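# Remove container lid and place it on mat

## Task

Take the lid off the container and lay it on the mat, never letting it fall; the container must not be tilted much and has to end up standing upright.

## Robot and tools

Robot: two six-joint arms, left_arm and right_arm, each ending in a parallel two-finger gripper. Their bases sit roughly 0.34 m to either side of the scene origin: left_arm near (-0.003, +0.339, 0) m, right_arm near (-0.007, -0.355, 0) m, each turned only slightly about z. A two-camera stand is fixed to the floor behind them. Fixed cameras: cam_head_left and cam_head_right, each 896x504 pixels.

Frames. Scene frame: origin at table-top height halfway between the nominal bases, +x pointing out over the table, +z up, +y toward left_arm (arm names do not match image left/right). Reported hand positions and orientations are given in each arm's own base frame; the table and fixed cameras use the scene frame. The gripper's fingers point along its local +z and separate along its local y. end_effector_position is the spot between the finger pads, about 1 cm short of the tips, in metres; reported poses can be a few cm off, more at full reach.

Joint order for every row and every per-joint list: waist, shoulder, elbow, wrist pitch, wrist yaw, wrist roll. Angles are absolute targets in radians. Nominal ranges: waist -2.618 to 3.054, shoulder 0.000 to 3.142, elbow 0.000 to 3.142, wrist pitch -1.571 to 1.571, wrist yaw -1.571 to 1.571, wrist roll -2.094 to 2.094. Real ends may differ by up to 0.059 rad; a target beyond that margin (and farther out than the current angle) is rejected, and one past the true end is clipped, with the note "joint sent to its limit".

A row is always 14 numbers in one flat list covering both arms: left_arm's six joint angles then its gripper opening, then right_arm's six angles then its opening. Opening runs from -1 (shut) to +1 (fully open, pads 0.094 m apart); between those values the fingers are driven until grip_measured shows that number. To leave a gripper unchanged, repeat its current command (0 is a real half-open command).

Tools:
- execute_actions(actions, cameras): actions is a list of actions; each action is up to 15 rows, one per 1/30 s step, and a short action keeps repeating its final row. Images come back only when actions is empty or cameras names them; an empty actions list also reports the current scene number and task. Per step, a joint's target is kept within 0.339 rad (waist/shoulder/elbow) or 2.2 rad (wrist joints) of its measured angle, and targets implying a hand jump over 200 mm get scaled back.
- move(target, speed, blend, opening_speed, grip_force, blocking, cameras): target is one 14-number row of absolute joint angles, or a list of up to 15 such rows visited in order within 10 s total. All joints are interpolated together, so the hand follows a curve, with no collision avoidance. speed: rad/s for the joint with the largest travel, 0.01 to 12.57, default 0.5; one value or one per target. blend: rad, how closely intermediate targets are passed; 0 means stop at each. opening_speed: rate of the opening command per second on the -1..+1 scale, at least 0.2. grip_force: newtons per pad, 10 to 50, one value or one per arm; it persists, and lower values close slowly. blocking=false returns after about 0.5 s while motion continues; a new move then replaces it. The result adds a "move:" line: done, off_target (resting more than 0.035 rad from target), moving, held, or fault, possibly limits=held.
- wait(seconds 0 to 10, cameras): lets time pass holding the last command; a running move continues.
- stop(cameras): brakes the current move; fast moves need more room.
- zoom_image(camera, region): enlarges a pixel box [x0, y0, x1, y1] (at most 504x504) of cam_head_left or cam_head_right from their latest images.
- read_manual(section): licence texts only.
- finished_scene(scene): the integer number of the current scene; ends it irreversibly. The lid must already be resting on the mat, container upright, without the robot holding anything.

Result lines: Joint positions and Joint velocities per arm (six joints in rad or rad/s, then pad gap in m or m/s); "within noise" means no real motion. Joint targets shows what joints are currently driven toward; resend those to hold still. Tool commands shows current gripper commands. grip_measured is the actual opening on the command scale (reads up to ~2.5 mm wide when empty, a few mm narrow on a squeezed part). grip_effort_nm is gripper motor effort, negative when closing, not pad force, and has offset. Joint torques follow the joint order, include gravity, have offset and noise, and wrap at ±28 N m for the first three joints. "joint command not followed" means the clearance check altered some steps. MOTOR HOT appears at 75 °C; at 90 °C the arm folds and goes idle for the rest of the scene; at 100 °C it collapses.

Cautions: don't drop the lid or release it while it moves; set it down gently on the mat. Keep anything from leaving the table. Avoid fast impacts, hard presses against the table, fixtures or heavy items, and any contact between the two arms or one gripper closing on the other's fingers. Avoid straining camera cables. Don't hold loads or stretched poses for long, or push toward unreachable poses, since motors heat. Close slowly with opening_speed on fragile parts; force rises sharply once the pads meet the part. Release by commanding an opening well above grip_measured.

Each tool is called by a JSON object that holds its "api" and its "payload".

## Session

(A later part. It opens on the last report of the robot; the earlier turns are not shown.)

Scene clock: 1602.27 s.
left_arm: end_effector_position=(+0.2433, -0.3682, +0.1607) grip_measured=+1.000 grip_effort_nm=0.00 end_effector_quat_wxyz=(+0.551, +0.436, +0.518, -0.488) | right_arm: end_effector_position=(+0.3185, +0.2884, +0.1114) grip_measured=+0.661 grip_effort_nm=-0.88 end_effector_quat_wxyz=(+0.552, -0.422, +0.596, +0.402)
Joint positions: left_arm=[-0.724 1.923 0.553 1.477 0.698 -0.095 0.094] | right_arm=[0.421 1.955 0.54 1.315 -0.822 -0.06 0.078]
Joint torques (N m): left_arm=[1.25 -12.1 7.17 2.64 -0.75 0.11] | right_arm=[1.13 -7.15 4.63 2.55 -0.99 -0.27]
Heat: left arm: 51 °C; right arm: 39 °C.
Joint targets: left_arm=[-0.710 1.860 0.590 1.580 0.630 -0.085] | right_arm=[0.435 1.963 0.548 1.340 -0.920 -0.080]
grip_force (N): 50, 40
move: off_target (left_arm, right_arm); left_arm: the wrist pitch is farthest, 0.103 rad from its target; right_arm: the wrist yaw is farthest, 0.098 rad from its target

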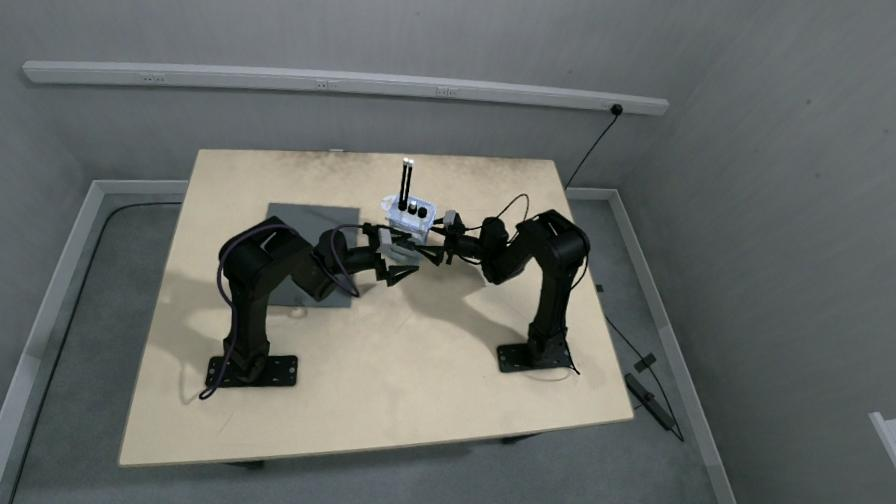

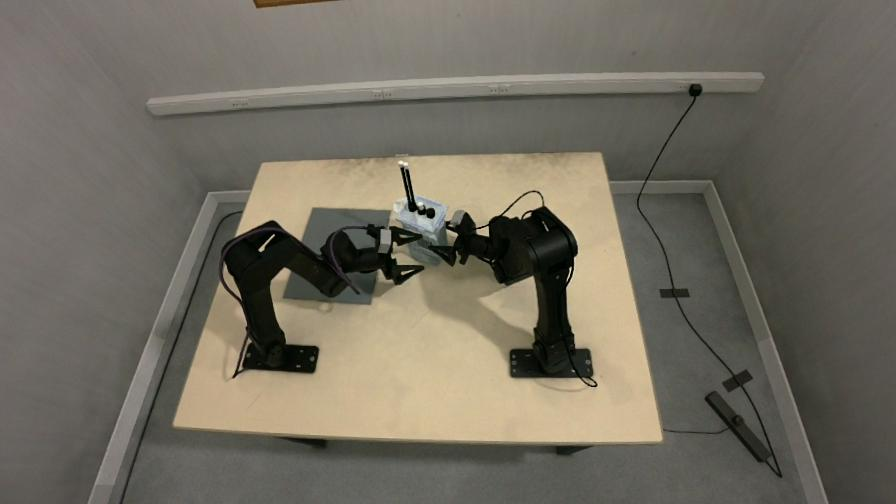

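{"api": "move", "payload": {"target": [[-0.715,1.86,0.59,1.58,0.75,-0.085,1.0,0.429,1.963,0.548,1.34,-0.84,-0.08,0.2],[-0.715,1.86,0.59,1.58,0.80,-0.085,1.0,0.425,1.963,0.548,1.34,-0.81,-0.08,0.2]], "speed": [0.08,0.06], "cameras": ["all"]}}

{"api": "zoom_image", "payload": {"camera": "cam_head_left", "region": [380, 200, 430, 250]}}

{"api": "zoom_image", "payload": {"camera": "cam_head_right", "region": [390, 200, 440, 250]}}

Scene clock: 1614.27 s.
left_arm: end_effector_position=(+0.2286, -0.3697, +0.1718) grip_measured=+1.000 grip_effort_nm=0.00 end_effector_quat_wxyz=(+0.541, +0.463, +0.486, -0.507) | right_arm: end_effector_position=(+0.3189, +0.2883, +0.1115) grip_measured=+0.661 grip_effort_nm=-0.88 end_effector_quat_wxyz=(+0.556, -0.426, +0.593, +0.397)
Joint positions: left_arm=[-0.72 1.9 0.562 1.479 0.79 -0.093 0.094] | right_arm=[0.421 1.955 0.54 1.316 -0.82 -0.075 0.078]
Joint torques (N m): left_arm=[0.46 -10.14 6.5 2.55 0.1 0.09] | right_arm=[0.31 -7.16 4.64 2.55 0.01 -0.07]
Heat: left arm: 51 °C; right arm: 38 °C.
Joint targets: left_arm=[-0.715 1.860 0.590 1.580 0.800 -0.085] | right_arm=[0.425 1.963 0.548 1.340 -0.810 -0.080]
grip_force (N): 50, 40
move: off_target (left_arm); left_arm: the wrist pitch is farthest, 0.101 rad from its target

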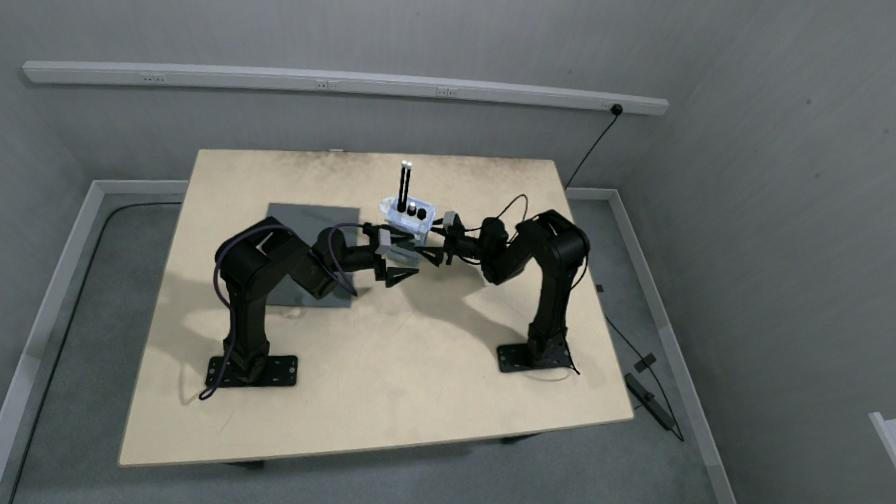

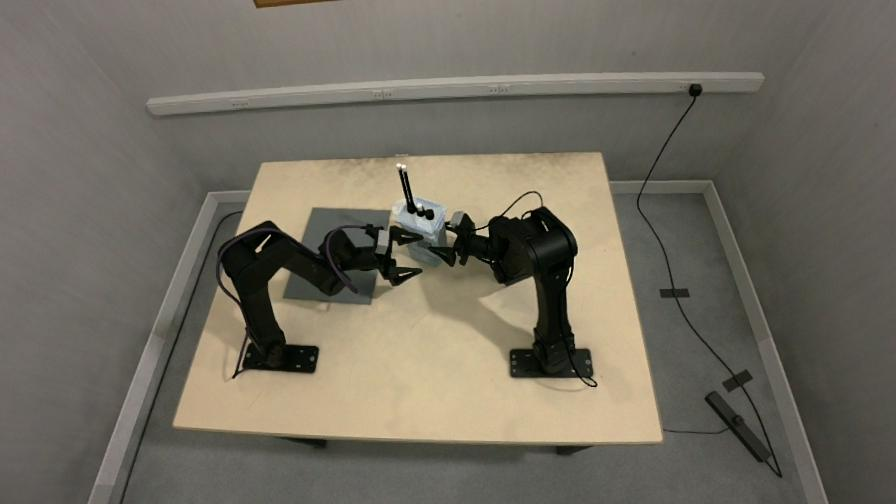

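Scaled by 10.080 from the camera's 896x504 image, which has a finer 1280x720 frame.

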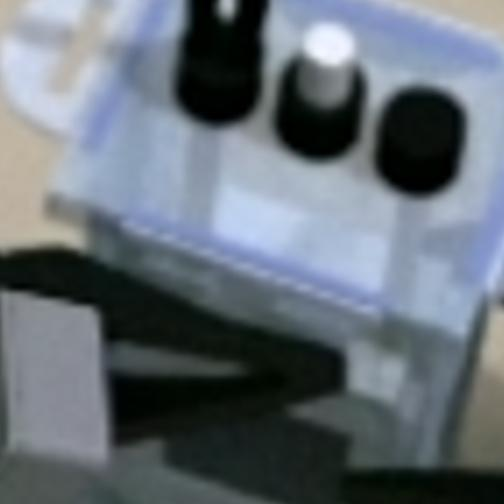

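Scaled by 10.080 from the camera's 896x504 image, which has a finer 1280x720 frame.

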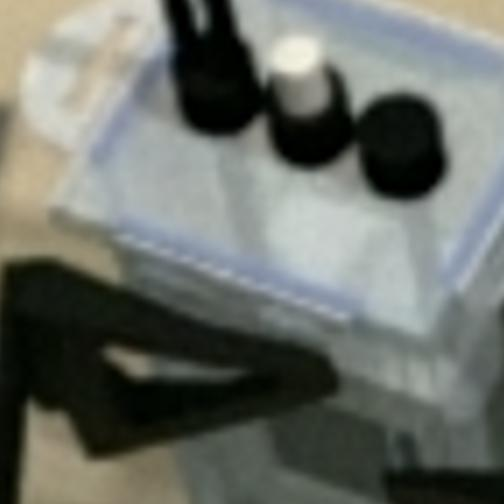

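{"api": "move", "payload": {"target": [[-0.66,1.95,0.53,1.58,0.95,-0.085,1.0,0.429,1.963,0.548,1.34,-0.846,-0.08,0.2],[-0.645,1.955,0.55,1.58,0.82,-0.085,1.0,0.432,1.963,0.548,1.34,-0.87,-0.08,0.2],[-0.645,1.945,0.56,1.58,0.70,-0.085,1.0,0.435,1.963,0.548,1.34,-0.90,-0.08,0.2],[-0.645,1.86,0.56,1.58,0.69,-0.085,1.0,0.435,1.963,0.548,1.34,-0.91,-0.08,0.2]], "speed": [0.2,0.2,0.1,0.08]}}

{"api": "move", "payload": {"target": [[-0.645,1.80,0.56,1.58,0.68,-0.085,1.0,0.435,1.963,0.548,1.34,-0.92,-0.08,0.2],[-0.67,1.78,0.57,1.58,0.65,-0.085,1.0,0.435,1.963,0.548,1.34,-0.92,-0.08,0.2]], "speed": [0.06,0.06], "cameras": ["all"]}}

{"api": "zoom_image", "payload": {"camera": "cam_head_left", "region": [380, 200, 430, 250]}}

{"api": "zoom_image", "payload": {"camera": "cam_head_right", "region": [390, 200, 440, 250]}}

Scene clock: 1638.17 s.
left_arm: end_effector_position=(+0.2522, -0.3517, +0.1631) grip_measured=+1.000 grip_effort_nm=0.00 end_effector_quat_wxyz=(+0.552, +0.441, +0.514, -0.486) | right_arm: end_effector_position=(+0.3200, +0.2879, +0.1114) grip_measured=+0.661 grip_effort_nm=-0.87 end_effector_quat_wxyz=(+0.554, -0.420, +0.598, +0.399)
Joint positions: left_arm=[-0.657 1.907 0.542 1.479 0.77 -0.092 0.094] | right_arm=[0.421 1.955 0.54 1.316 -0.813 -0.06 0.078]
Joint torques (N m): left_arm=[1.13 -10.67 5.48 2.58 -0.89 0.08] | right_arm=[1.13 -7.17 4.64 2.57 -0.96 -0.27]
Heat: left arm: 52 °C; right arm: 38 °C.
Joint targets: left_arm=[-0.645 1.860 0.560 1.580 0.690 -0.085] | right_arm=[0.435 1.963 0.548 1.340 -0.910 -0.080]
grip_force (N): 50, 40
move: off_target (left_arm, right_arm); left_arm: the wrist pitch is farthest, 0.101 rad from its target; right_arm: the wrist yaw is farthest, 0.097 rad from its target

Scene clock: 1640.33 s.
left_arm: end_effector_position=(+0.2556, -0.3533, +0.1737) grip_measured=+1.000 grip_effort_nm=0.00 end_effector_quat_wxyz=(+0.558, +0.423, +0.526, -0.482) | right_arm: end_effector_position=(+0.3207, +0.2875, +0.1126) grip_measured=+0.661 grip_effort_nm=-0.88 end_effector_quat_wxyz=(+0.552, -0.412, +0.602, +0.405)
Joint positions: left_arm=[-0.673 1.859 0.542 1.432 0.713 -0.111 0.094] | right_arm=[0.42 1.955 0.54 1.323 -0.811 -0.034 0.078]
Joint torques (N m): left_arm=[0.14 -13.09 6.6 3.08 -0.69 0.25] | right_arm=[1.22 -7.16 4.66 2.49 -1.08 -0.54]
Heat: left arm: 53 °C; right arm: 38 °C.
Joint targets: left_arm=[-0.670 1.780 0.570 1.580 0.650 -0.085] | right_arm=[0.435 1.963 0.548 1.340 -0.920 -0.080]
grip_force (N): 50, 40
move: off_target (left_arm, right_arm); left_arm: the wrist pitch is farthest, 0.148 rad from its target; right_arm: the wrist yaw is farthest, 0.109 rad from its target

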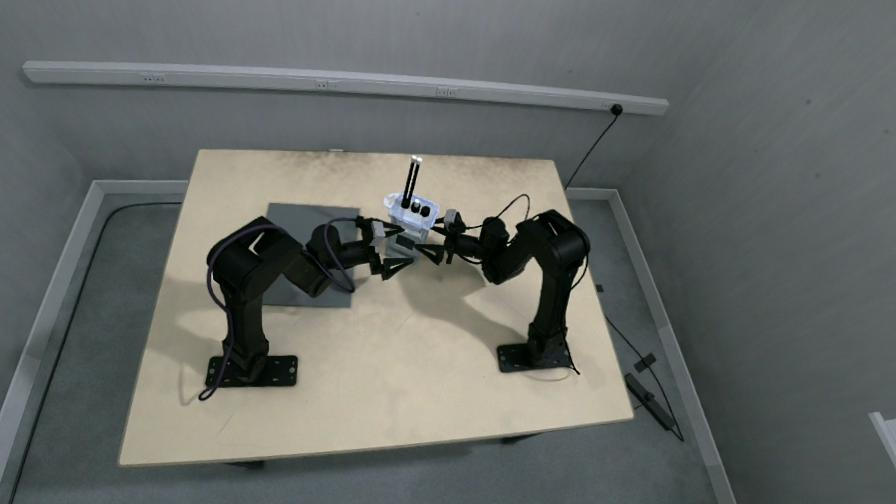

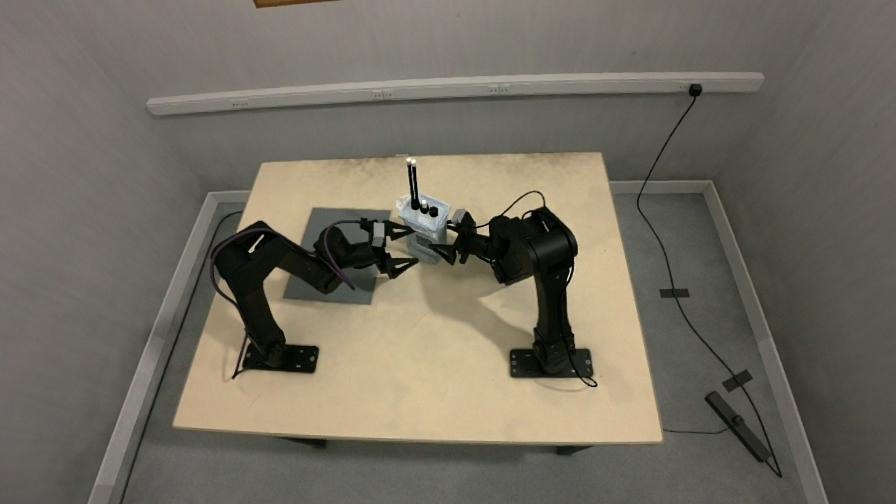

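Scaled by 10.080 from the camera's 896x504 image, which has a finer 1280x720 frame.

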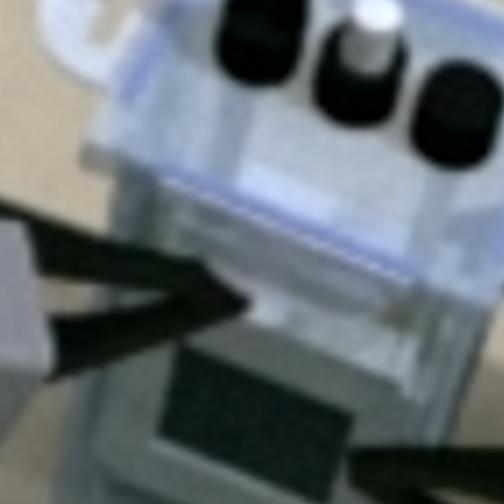

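Scaled by 10.080 from the camera's 896x504 image, which has a finer 1280x720 frame.

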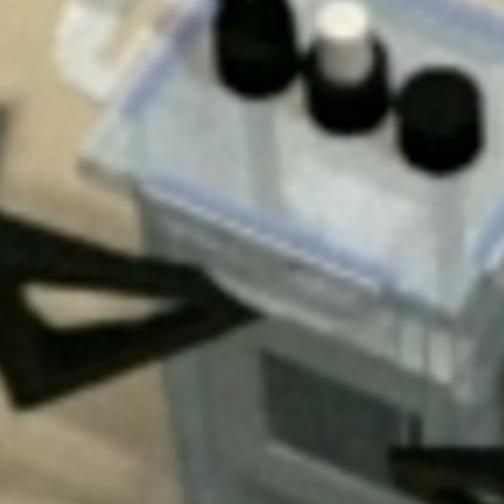

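{"api": "move", "payload": {"target": [[-0.68,1.76,0.50,1.58,0.66,-0.085,1.0,0.425,1.963,0.548,1.34,-0.83,-0.08,0.2],[-0.69,1.74,0.44,1.58,0.66,-0.085,1.0,0.418,1.963,0.548,1.34,-0.77,-0.08,0.2]], "speed": [0.06,0.06], "cameras": ["all"]}}

{"api": "zoom_image", "payload": {"camera": "cam_head_left", "region": [380, 200, 430, 250]}}

{"api": "zoom_image", "payload": {"camera": "cam_head_right", "region": [390, 200, 440, 250]}}

Scene clock: 1655.27 s.
left_arm: end_effector_position=(+0.2507, -0.3361, +0.1804) grip_measured=+1.000 grip_effort_nm=0.00 end_effector_quat_wxyz=(+0.584, +0.401, +0.534, -0.461) | right_arm: end_effector_position=(+0.3205, +0.2875, +0.1119) grip_measured=+0.661 grip_effort_nm=-0.88 end_effector_quat_wxyz=(+0.558, -0.424, +0.595, +0.395)
Joint positions: left_arm=[-0.675 1.79 0.45 1.476 0.632 -0.104 0.094] | right_arm=[0.42 1.955 0.54 1.319 -0.812 -0.073 0.078]
Joint torques (N m): left_arm=[-1.46 -10.1 3.32 2.67 0.29 0.2] | right_arm=[-0.18 -7.16 4.64 2.53 0.33 -0.1]
Motor temperatures (°C): left_arm=[28 45 33 55 25 26 26] | right_arm=[25 33 34 39 29 28 30]
Heat: left arm: 55 °C; right arm: 39 °C.
Joint targets: left_arm=[-0.690 1.740 0.440 1.580 0.660 -0.085] | right_arm=[0.418 1.963 0.548 1.340 -0.770 -0.080]
grip_force (N): 50, 40
move: off_target (left_arm, right_arm); left_arm: the wrist pitch is farthest, 0.104 rad from its target; right_arm: the wrist yaw is farthest, 0.042 rad from its target

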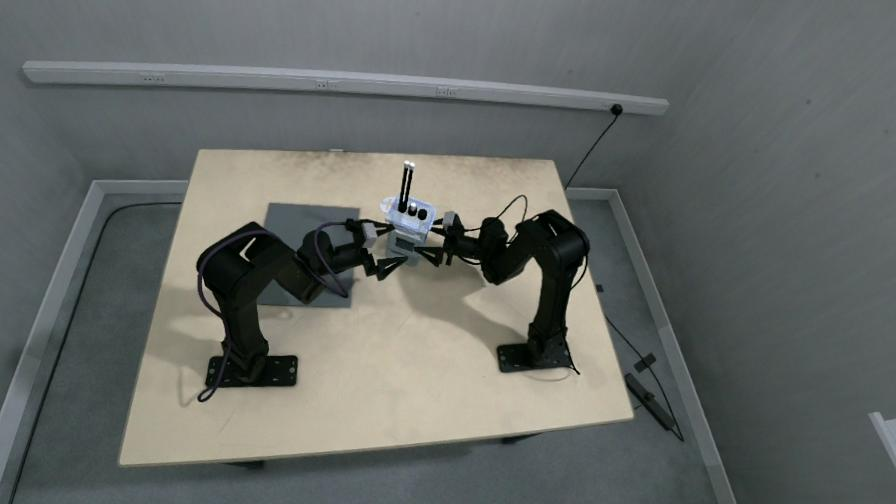

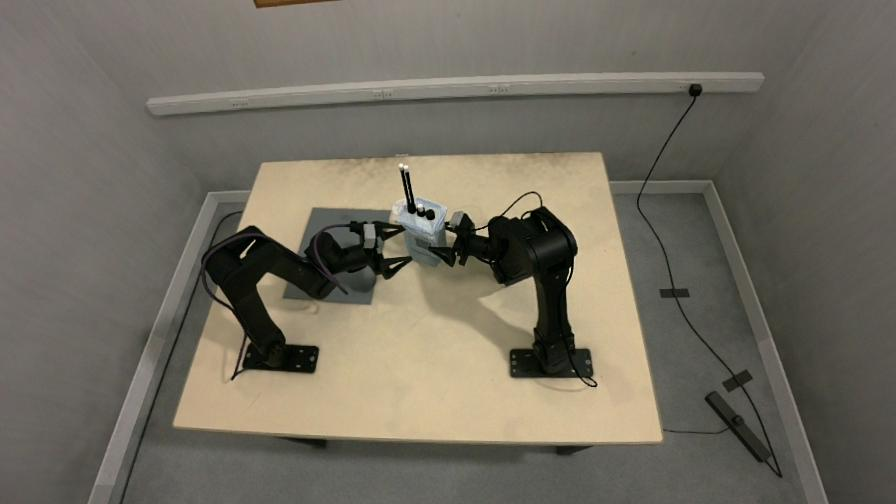

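Scaled by 10.080 from the camera's 896x504 image, which has a finer 1280x720 frame.

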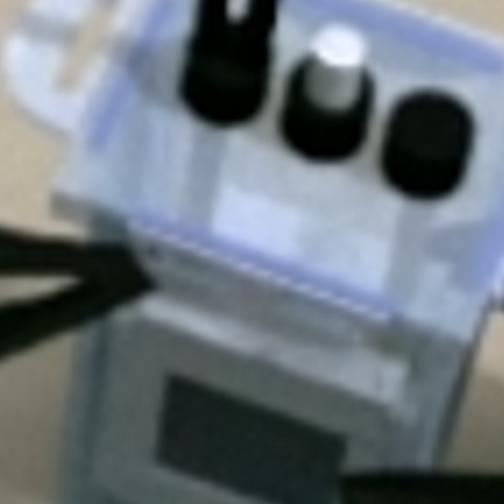

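Scaled by 10.080 from the camera's 896x504 image, which has a finer 1280x720 frame.

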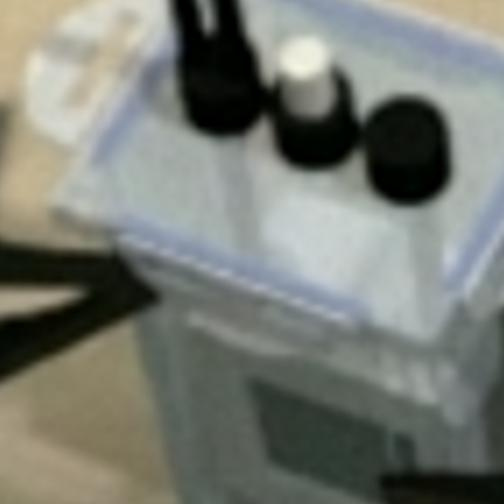

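{"api": "move", "payload": {"target": [[-0.62,1.82,0.45,1.52,0.95,-0.08,1.0,0.429,1.963,0.548,1.34,-0.85,-0.08,0.2],[-0.55,1.80,0.49,1.54,0.95,-0.08,1.0,0.429,1.963,0.548,1.34,-0.846,-0.08,0.2],[-0.565,1.893,0.54,1.55,0.89,-0.08,1.0,0.430,1.963,0.548,1.34,-0.846,-0.08,0.2],[-0.56,1.897,0.545,1.55,0.80,-0.08,1.0,0.435,1.963,0.548,1.34,-0.88,-0.08,0.2]], "speed": [0.2,0.2,0.15,0.08]}}

{"api": "move", "payload": {"target": [[-0.615,1.900,0.56,1.56,0.745,-0.08,1.0,0.435,1.963,0.548,1.34,-0.90,-0.08,0.2]], "speed": [0.06], "cameras": ["all"]}}

{"api": "zoom_image", "payload": {"camera": "cam_head_left", "region": [380, 200, 430, 250]}}

{"api": "zoom_image", "payload": {"camera": "cam_head_right", "region": [390, 200, 440, 250]}}

Scene clock: 1704.23 s.
left_arm: end_effector_position=(+0.2587, -0.3260, +0.1649) grip_measured=+1.000 grip_effort_nm=0.00 end_effector_quat_wxyz=(+0.552, +0.448, +0.513, -0.482) | right_arm: end_effector_position=(+0.3184, +0.2897, +0.1111) grip_measured=+0.661 grip_effort_nm=-0.88 end_effector_quat_wxyz=(+0.554, -0.424, +0.596, +0.398)
Joint positions: left_arm=[-0.566 1.87 0.508 1.476 0.868 -0.087 0.094] | right_arm=[0.427 1.955 0.54 1.314 -0.812 -0.069 0.078]
Joint torques (N m): left_arm=[0.49 -4.49 7.17 2.26 -0.75 0.08] | right_arm=[0.65 -7.16 4.66 2.58 -0.71 -0.14]
Heat: left arm: 52 °C; right arm: 39 °C.
Joint targets: left_arm=[-0.560 1.897 0.545 1.550 0.800 -0.080] | right_arm=[0.435 1.963 0.548 1.340 -0.880 -0.080]
grip_force (N): 50, 40
move: off_target (left_arm, right_arm); left_arm: the wrist pitch is farthest, 0.074 rad from its target; right_arm: the wrist yaw is farthest, 0.068 rad from its target

Scene clock: 1705.43 s.
left_arm: end_effector_position=(+0.2556, -0.3380, +0.1657) grip_measured=+1.000 grip_effort_nm=0.00 end_effector_quat_wxyz=(+0.557, +0.441, +0.515, -0.480) | right_arm: end_effector_position=(+0.3192, +0.2895, +0.1112) grip_measured=+0.661 grip_effort_nm=-0.87 end_effector_quat_wxyz=(+0.555, -0.422, +0.597, +0.398)
Joint positions: left_arm=[-0.616 1.877 0.515 1.477 0.8 -0.087 0.094] | right_arm=[0.427 1.955 0.54 1.316 -0.808 -0.065 0.078]
Joint torques (N m): left_arm=[0.01 -4.88 7.87 2.38 -0.61 0.08] | right_arm=[0.65 -7.15 4.66 2.58 -0.93 -0.2]
Heat: left arm: 52 °C; right arm: 39 °C.
Joint targets: left_arm=[-0.615 1.900 0.560 1.560 0.745 -0.080] | right_arm=[0.435 1.963 0.548 1.340 -0.900 -0.080]
grip_force (N): 50, 40
move: off_target (left_arm, right_arm); left_arm: the wrist pitch is farthest, 0.083 rad from its target; right_arm: the wrist yaw is farthest, 0.092 rad from its target

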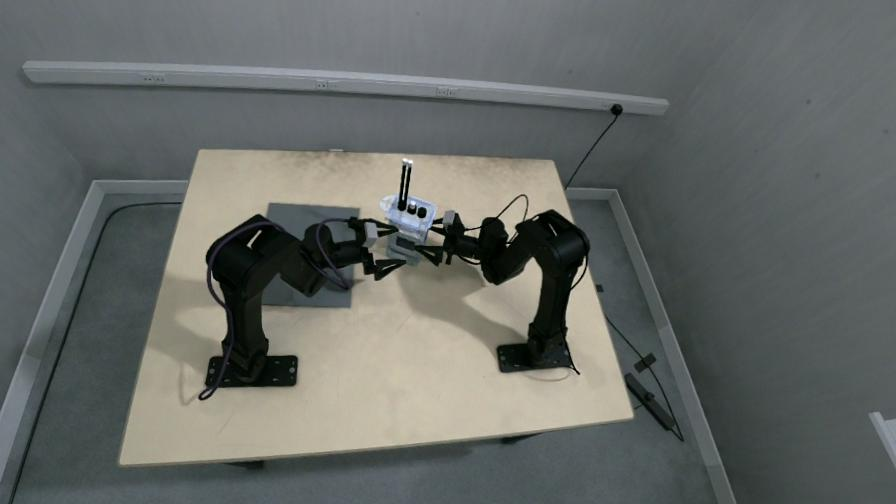

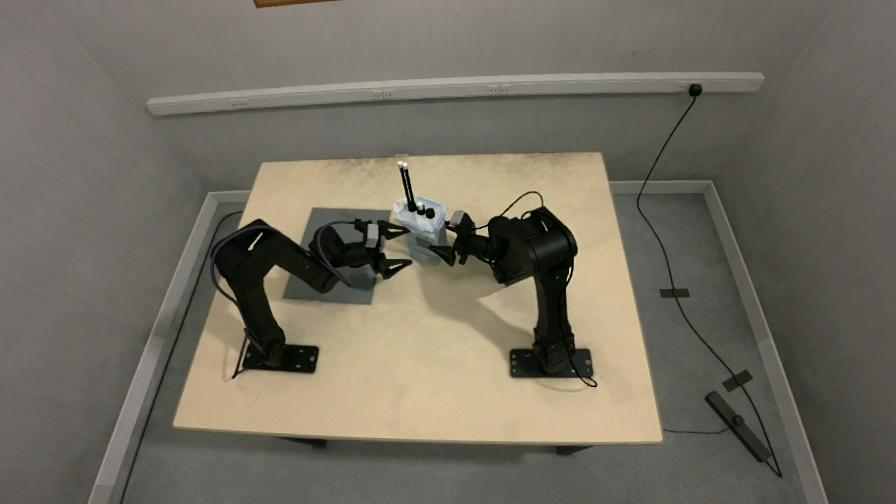

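Scaled by 10.080 from the camera's 896x504 image, which has a finer 1280x720 frame.

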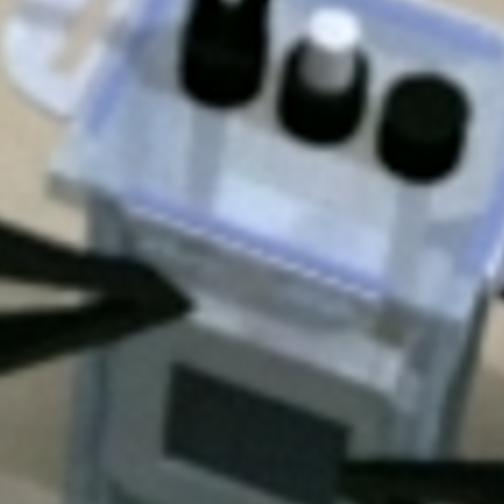

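Scaled by 10.080 from the camera's 896x504 image, which has a finer 1280x720 frame.

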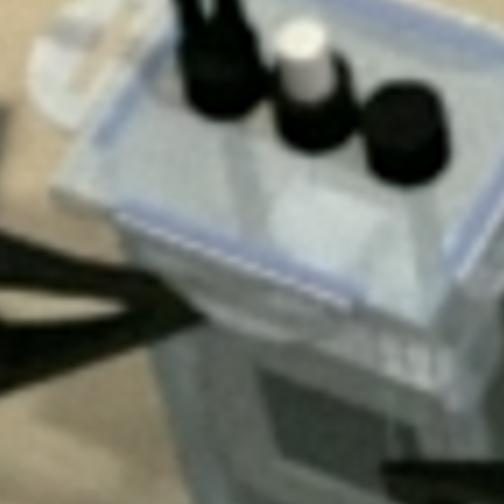

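{"api": "move", "payload": {"target": [[-0.635,1.87,0.57,1.575,0.715,-0.08,1.0,0.435,1.963,0.548,1.34,-0.91,-0.08,0.2]], "speed": [0.06], "cameras": ["all"]}}

{"api": "zoom_image", "payload": {"camera": "cam_head_left", "region": [380, 200, 430, 250]}}

{"api": "zoom_image", "payload": {"camera": "cam_head_right", "region": [390, 200, 440, 250]}}

Scene clock: 1711.13 s.
left_arm: end_effector_position=(+0.2558, -0.3422, +0.1676) grip_measured=+1.000 grip_effort_nm=0.00 end_effector_quat_wxyz=(+0.562, +0.436, +0.517, -0.477) | right_arm: end_effector_position=(+0.3196, +0.2884, +0.1115) grip_measured=+0.661 grip_effort_nm=-0.87 end_effector_quat_wxyz=(+0.553, -0.420, +0.598, +0.400)
Joint positions: left_arm=[-0.634 1.877 0.519 1.478 0.767 -0.087 0.094] | right_arm=[0.423 1.955 0.54 1.317 -0.812 -0.057 0.078]
Joint torques (N m): left_arm=[-0.16 -7.16 8.51 2.54 -0.61 0.07] | right_arm=[0.98 -7.16 4.66 2.55 -0.98 -0.29]
Heat: left arm: 52 °C; right arm: 39 °C.
Joint targets: left_arm=[-0.635 1.870 0.570 1.575 0.715 -0.080] | right_arm=[0.435 1.963 0.548 1.340 -0.910 -0.080]
grip_force (N): 50, 40
move: off_target (left_arm, right_arm); left_arm: the wrist pitch is farthest, 0.097 rad from its target; right_arm: the wrist yaw is farthest, 0.098 rad from its target

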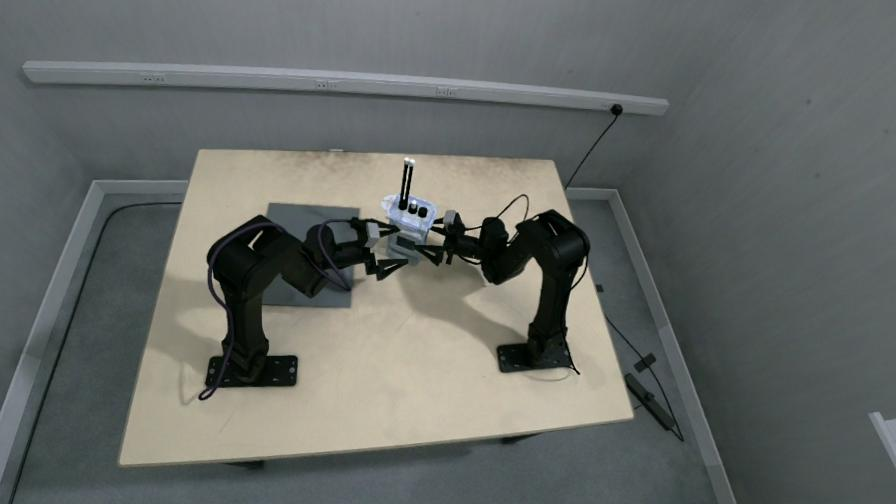

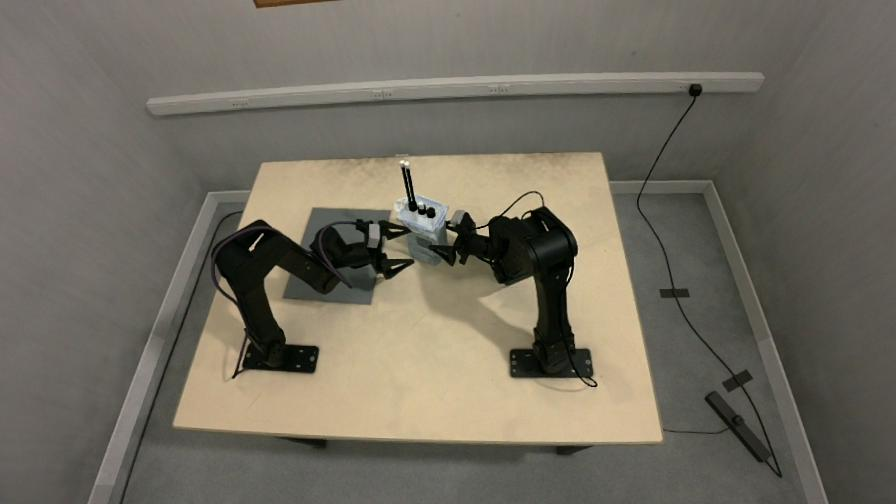

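Scaled by 10.080 from the camera's 896x504 image, which has a finer 1280x720 frame.

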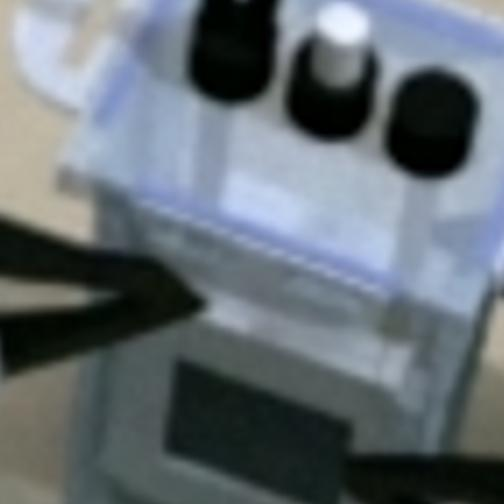

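Scaled by 10.080 from the camera's 896x504 image, which has a finer 1280x720 frame.

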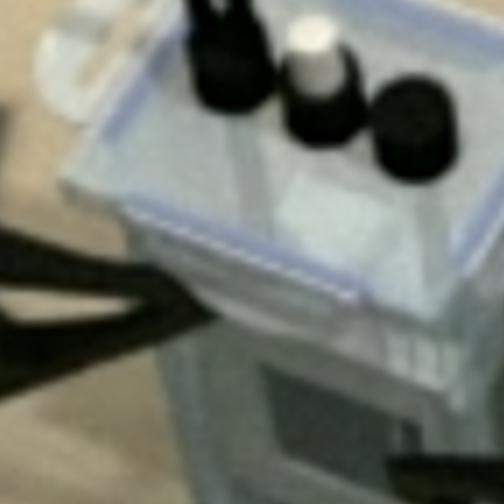

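{"api": "move", "payload": {"target": [[-0.67,1.88,0.59,1.575,0.675,-0.08,1.0,0.435,1.963,0.548,1.34,-0.92,-0.08,0.2]], "speed": [0.06], "cameras": ["all"]}}

{"api": "zoom_image", "payload": {"camera": "cam_head_left", "region": [380, 200, 430, 250]}}

{"api": "zoom_image", "payload": {"camera": "cam_head_right", "region": [390, 200, 440, 250]}}

Scene clock: 1724.77 s.
left_arm: end_effector_position=(+0.2562, -0.3489, +0.1707) grip_measured=+1.000 grip_effort_nm=0.00 end_effector_quat_wxyz=(+0.570, +0.427, +0.519, -0.472) | right_arm: end_effector_position=(+0.3212, +0.2864, +0.1120) grip_measured=+0.661 grip_effort_nm=-0.87 end_effector_quat_wxyz=(+0.554, -0.416, +0.600, +0.401)
Joint positions: left_arm=[-0.664 1.877 0.526 1.478 0.713 -0.087 0.094] | right_arm=[0.416 1.955 0.54 1.319 -0.814 -0.05 0.078]
Joint torques (N m): left_arm=[-0.59 -6.42 9.68 2.56 -0.45 0.07] | right_arm=[1.54 -7.16 4.63 2.53 -1.05 -0.37]
Heat: left arm: 53 °C; right arm: 39 °C.
Joint targets: left_arm=[-0.670 1.880 0.590 1.575 0.675 -0.080] | right_arm=[0.435 1.963 0.548 1.340 -0.920 -0.080]
grip_force (N): 50, 40
move: off_target (left_arm, right_arm); left_arm: the wrist pitch is farthest, 0.097 rad from its target; right_arm: the wrist yaw is farthest, 0.106 rad from its target

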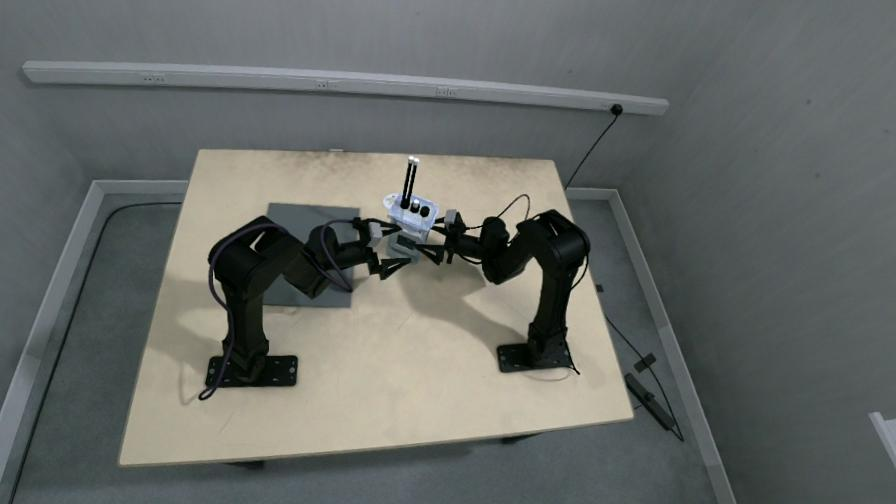

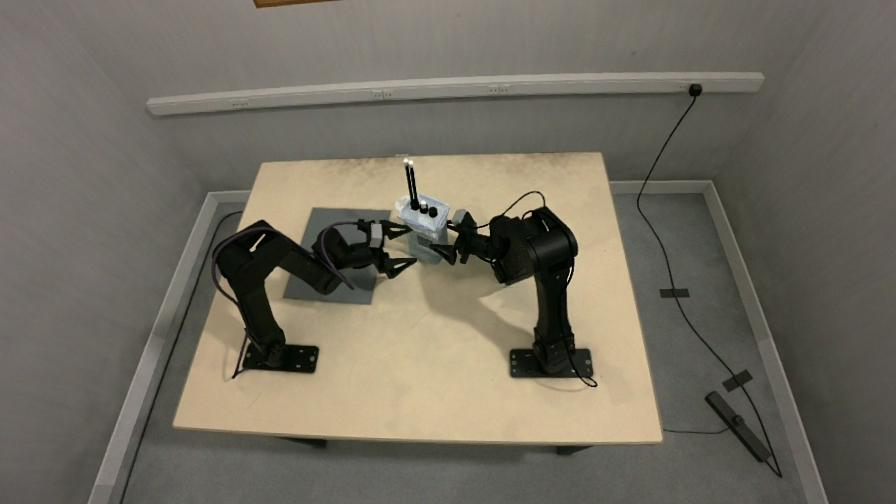

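Scaled by 10.080 from the camera's 896x504 image, which has a finer 1280x720 frame.

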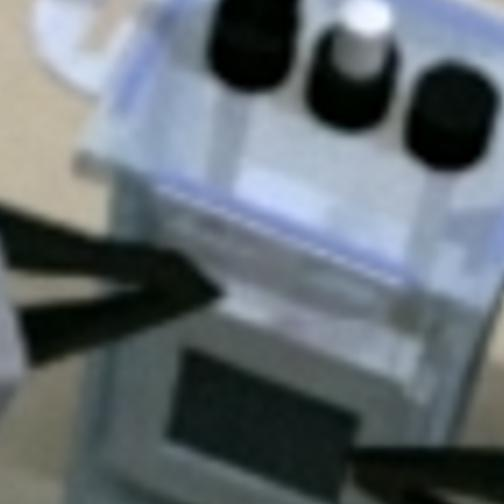

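Scaled by 10.080 from the camera's 896x504 image, which has a finer 1280x720 frame.

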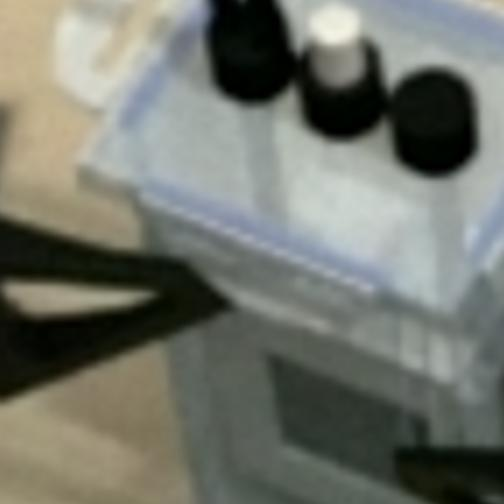

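{"api": "move", "payload": {"target": [[-0.675,1.88,0.58,1.575,0.78,-0.08,1.0,0.43,1.963,0.548,1.34,-0.83,-0.08,0.2],[-0.69,1.88,0.575,1.575,0.84,-0.08,1.0,0.423,1.963,0.548,1.34,-0.78,-0.08,0.2]], "speed": [0.1,0.06], "cameras": ["all"]}}

{"api": "zoom_image", "payload": {"camera": "cam_head_left", "region": [380, 200, 430, 250]}}

{"api": "zoom_image", "payload": {"camera": "cam_head_right", "region": [390, 200, 440, 250]}}

Scene clock: 1734.53 s.
left_arm: end_effector_position=(+0.2490, -0.3502, +0.1701) grip_measured=+1.000 grip_effort_nm=0.00 end_effector_quat_wxyz=(+0.560, +0.440, +0.510, -0.482) | right_arm: end_effector_position=(+0.3224, +0.2860, +0.1121) grip_measured=+0.661 grip_effort_nm=-0.88 end_effector_quat_wxyz=(+0.559, -0.420, +0.597, +0.393)
Joint positions: left_arm=[-0.664 1.877 0.526 1.478 0.754 -0.087 0.094] | right_arm=[0.416 1.955 0.54 1.32 -0.808 -0.07 0.078]
Joint torques (N m): left_arm=[-2.56 -6.42 8.31 2.55 0.9 0.07] | right_arm=[0.57 -7.15 4.64 2.52 0.2 -0.13]
Heat: left arm: 53 °C; right arm: 39 °C.
Joint targets: left_arm=[-0.690 1.880 0.575 1.575 0.840 -0.080] | right_arm=[0.423 1.963 0.548 1.340 -0.780 -0.080]
grip_force (N): 50, 40
move: off_target (left_arm); left_arm: the wrist pitch is farthest, 0.097 rad from its target

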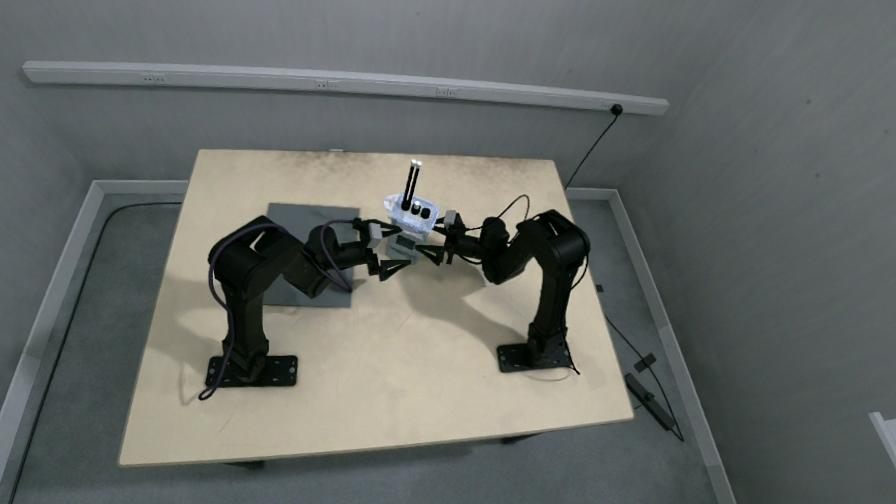

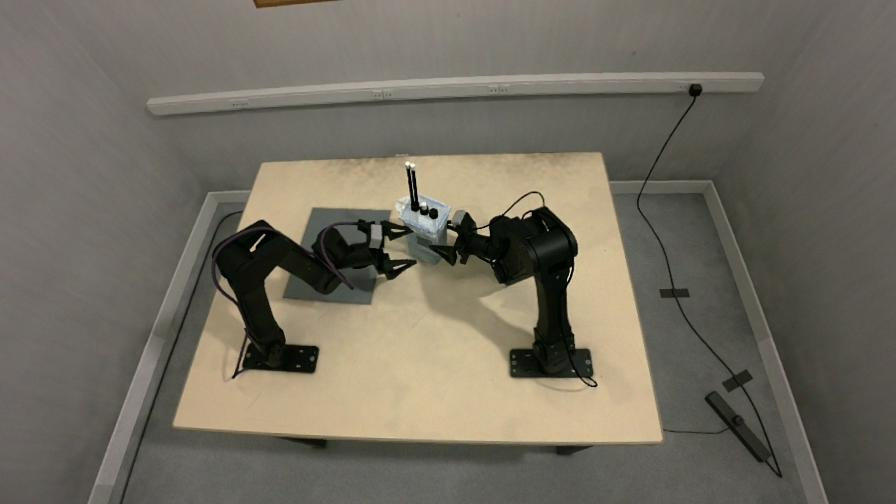

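Scaled by 10.080 from the camera's 896x504 image, which has a finer 1280x720 frame.

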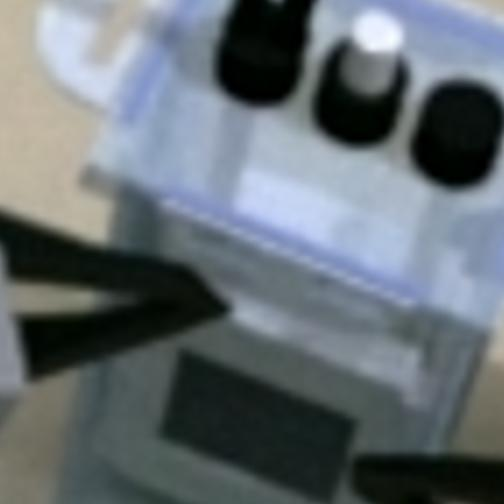

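Scaled by 10.080 from the camera's 896x504 image, which has a finer 1280x720 frame.

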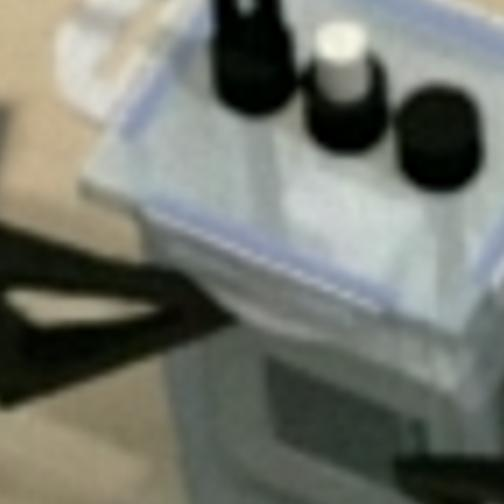

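{"api": "move", "payload": {"target": [[-0.69,1.88,0.575,1.575,0.90,-0.08,1.0,0.415,1.963,0.548,1.34,-0.73,-0.08,0.2]], "speed": [0.06], "cameras": ["all"]}}

{"api": "zoom_image", "payload": {"camera": "cam_head_right", "region": [390, 200, 440, 250]}}

Scene clock: 1740.77 s.
left_arm: end_effector_position=(+0.2442, -0.3521, +0.1720) grip_measured=+1.000 grip_effort_nm=0.00 end_effector_quat_wxyz=(+0.554, +0.450, +0.500, -0.490) | right_arm: end_effector_position=(+0.3221, +0.2861, +0.1122) grip_measured=+0.661 grip_effort_nm=-0.88 end_effector_quat_wxyz=(+0.562, -0.425, +0.593, +0.390)
Joint positions: left_arm=[-0.664 1.877 0.535 1.477 0.789 -0.088 0.094] | right_arm=[0.416 1.955 0.54 1.321 -0.809 -0.083 0.078]
Joint torques (N m): left_arm=[-2.56 -6.48 7.5 2.54 1.17 0.09] | right_arm=[-0.09 -7.13 4.64 2.51 0.67 0.02]
Heat: left arm: 53 °C; right arm: 39 °C.
Joint targets: left_arm=[-0.690 1.880 0.575 1.575 0.900 -0.080] | right_arm=[0.415 1.963 0.548 1.340 -0.730 -0.080]
grip_force (N): 50, 40
move: off_target (left_arm, right_arm); left_arm: the wrist yaw is farthest, 0.111 rad from its target; right_arm: the wrist yaw is farthest, 0.079 rad from its target

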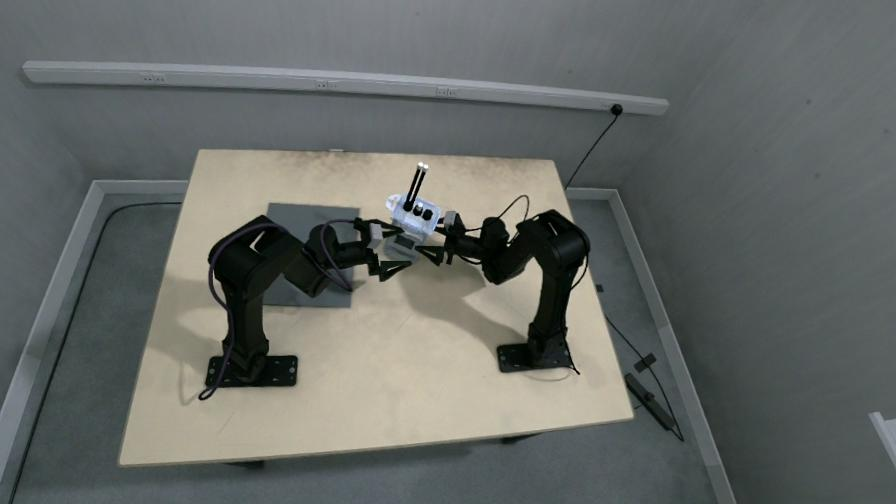

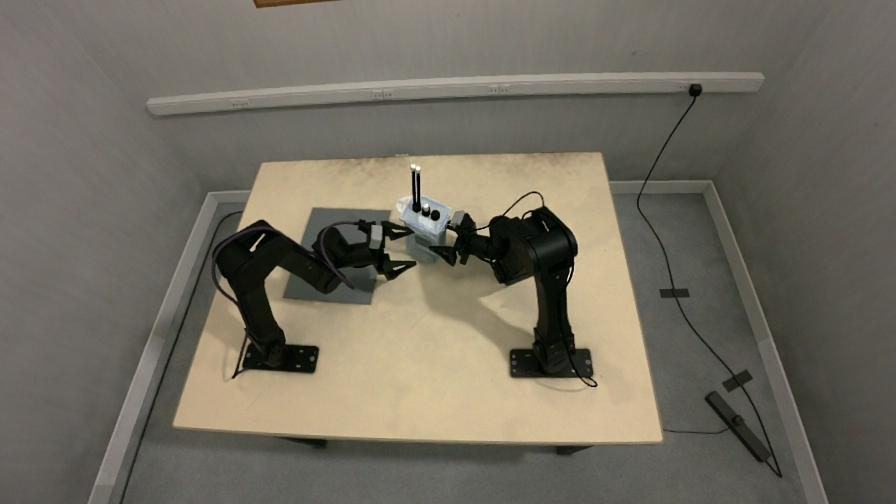

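Scaled by 10.080 from the camera's 896x504 image, which has a finer 1280x720 frame.

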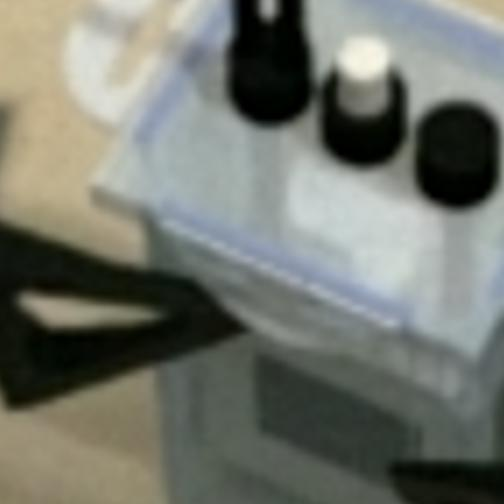

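{"api": "move", "payload": {"target": [[-0.69,1.89,0.575,1.575,0.97,-0.08,1.0,0.41,1.963,0.548,1.34,-0.68,-0.08,0.2]], "speed": [0.06], "cameras": ["all"]}}

{"api": "zoom_image", "payload": {"camera": "cam_head_right", "region": [390, 200, 440, 250]}}

Scene clock: 1748.93 s.
left_arm: end_effector_position=(+0.2387, -0.3532, +0.1735) grip_measured=+1.000 grip_effort_nm=0.00 end_effector_quat_wxyz=(+0.546, +0.462, +0.489, -0.499) | right_arm: end_effector_position=(+0.3221, +0.2861, +0.1124) grip_measured=+0.661 grip_effort_nm=-0.88 end_effector_quat_wxyz=(+0.564, -0.428, +0.591, +0.387)
Joint positions: left_arm=[-0.661 1.877 0.543 1.476 0.832 -0.089 0.094] | right_arm=[0.416 1.955 0.54 1.321 -0.81 -0.093 0.078]
Joint torques (N m): left_arm=[-2.85 -5.74 6.89 2.52 1.45 0.1] | right_arm=[-0.51 -7.16 4.63 2.5 1.15 0.13]
Heat: left arm: 53 °C; right arm: 39 °C.
Joint targets: left_arm=[-0.690 1.890 0.575 1.575 0.970 -0.080] | right_arm=[0.410 1.963 0.548 1.340 -0.680 -0.080]
grip_force (N): 50, 40
move: off_target (left_arm, right_arm); left_arm: the wrist yaw is farthest, 0.138 rad from its target; right_arm: the wrist yaw is farthest, 0.130 rad from its target

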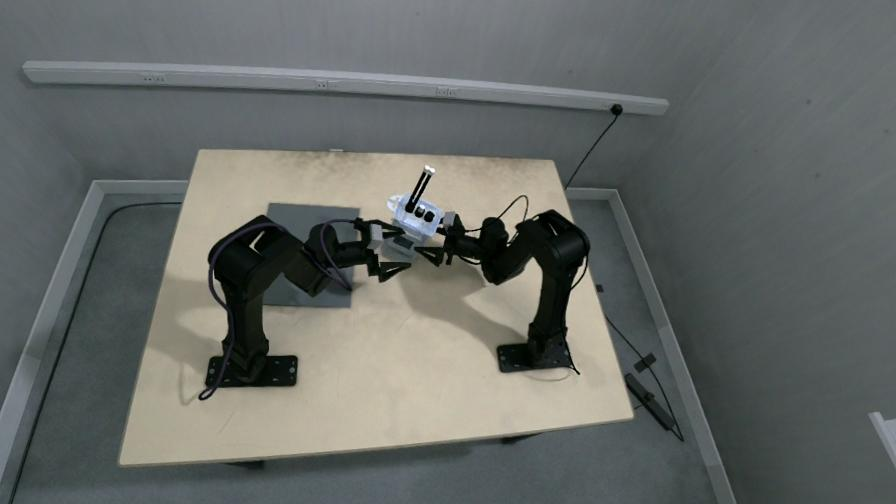

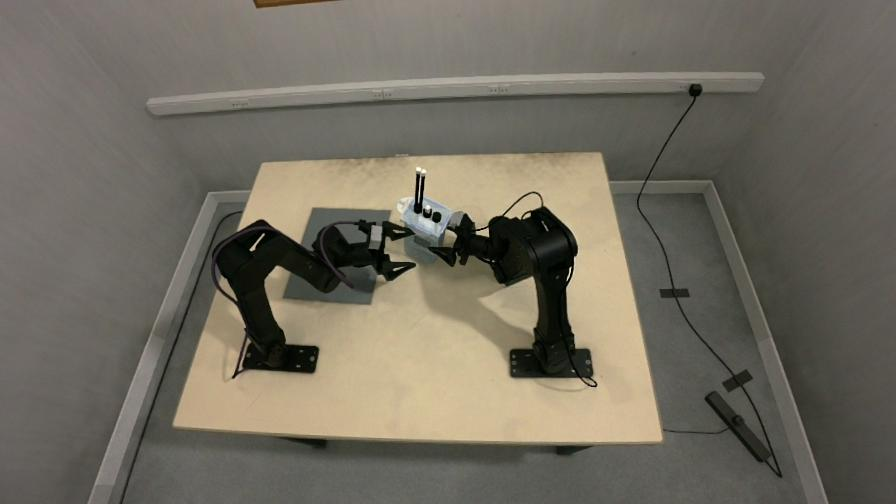

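Scaled by 10.080 from the camera's 896x504 image, which has a finer 1280x720 frame.

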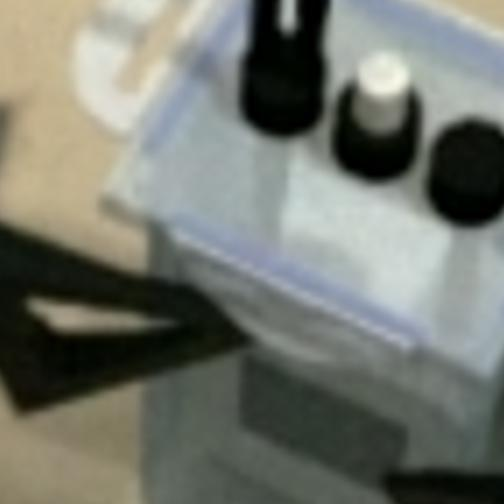

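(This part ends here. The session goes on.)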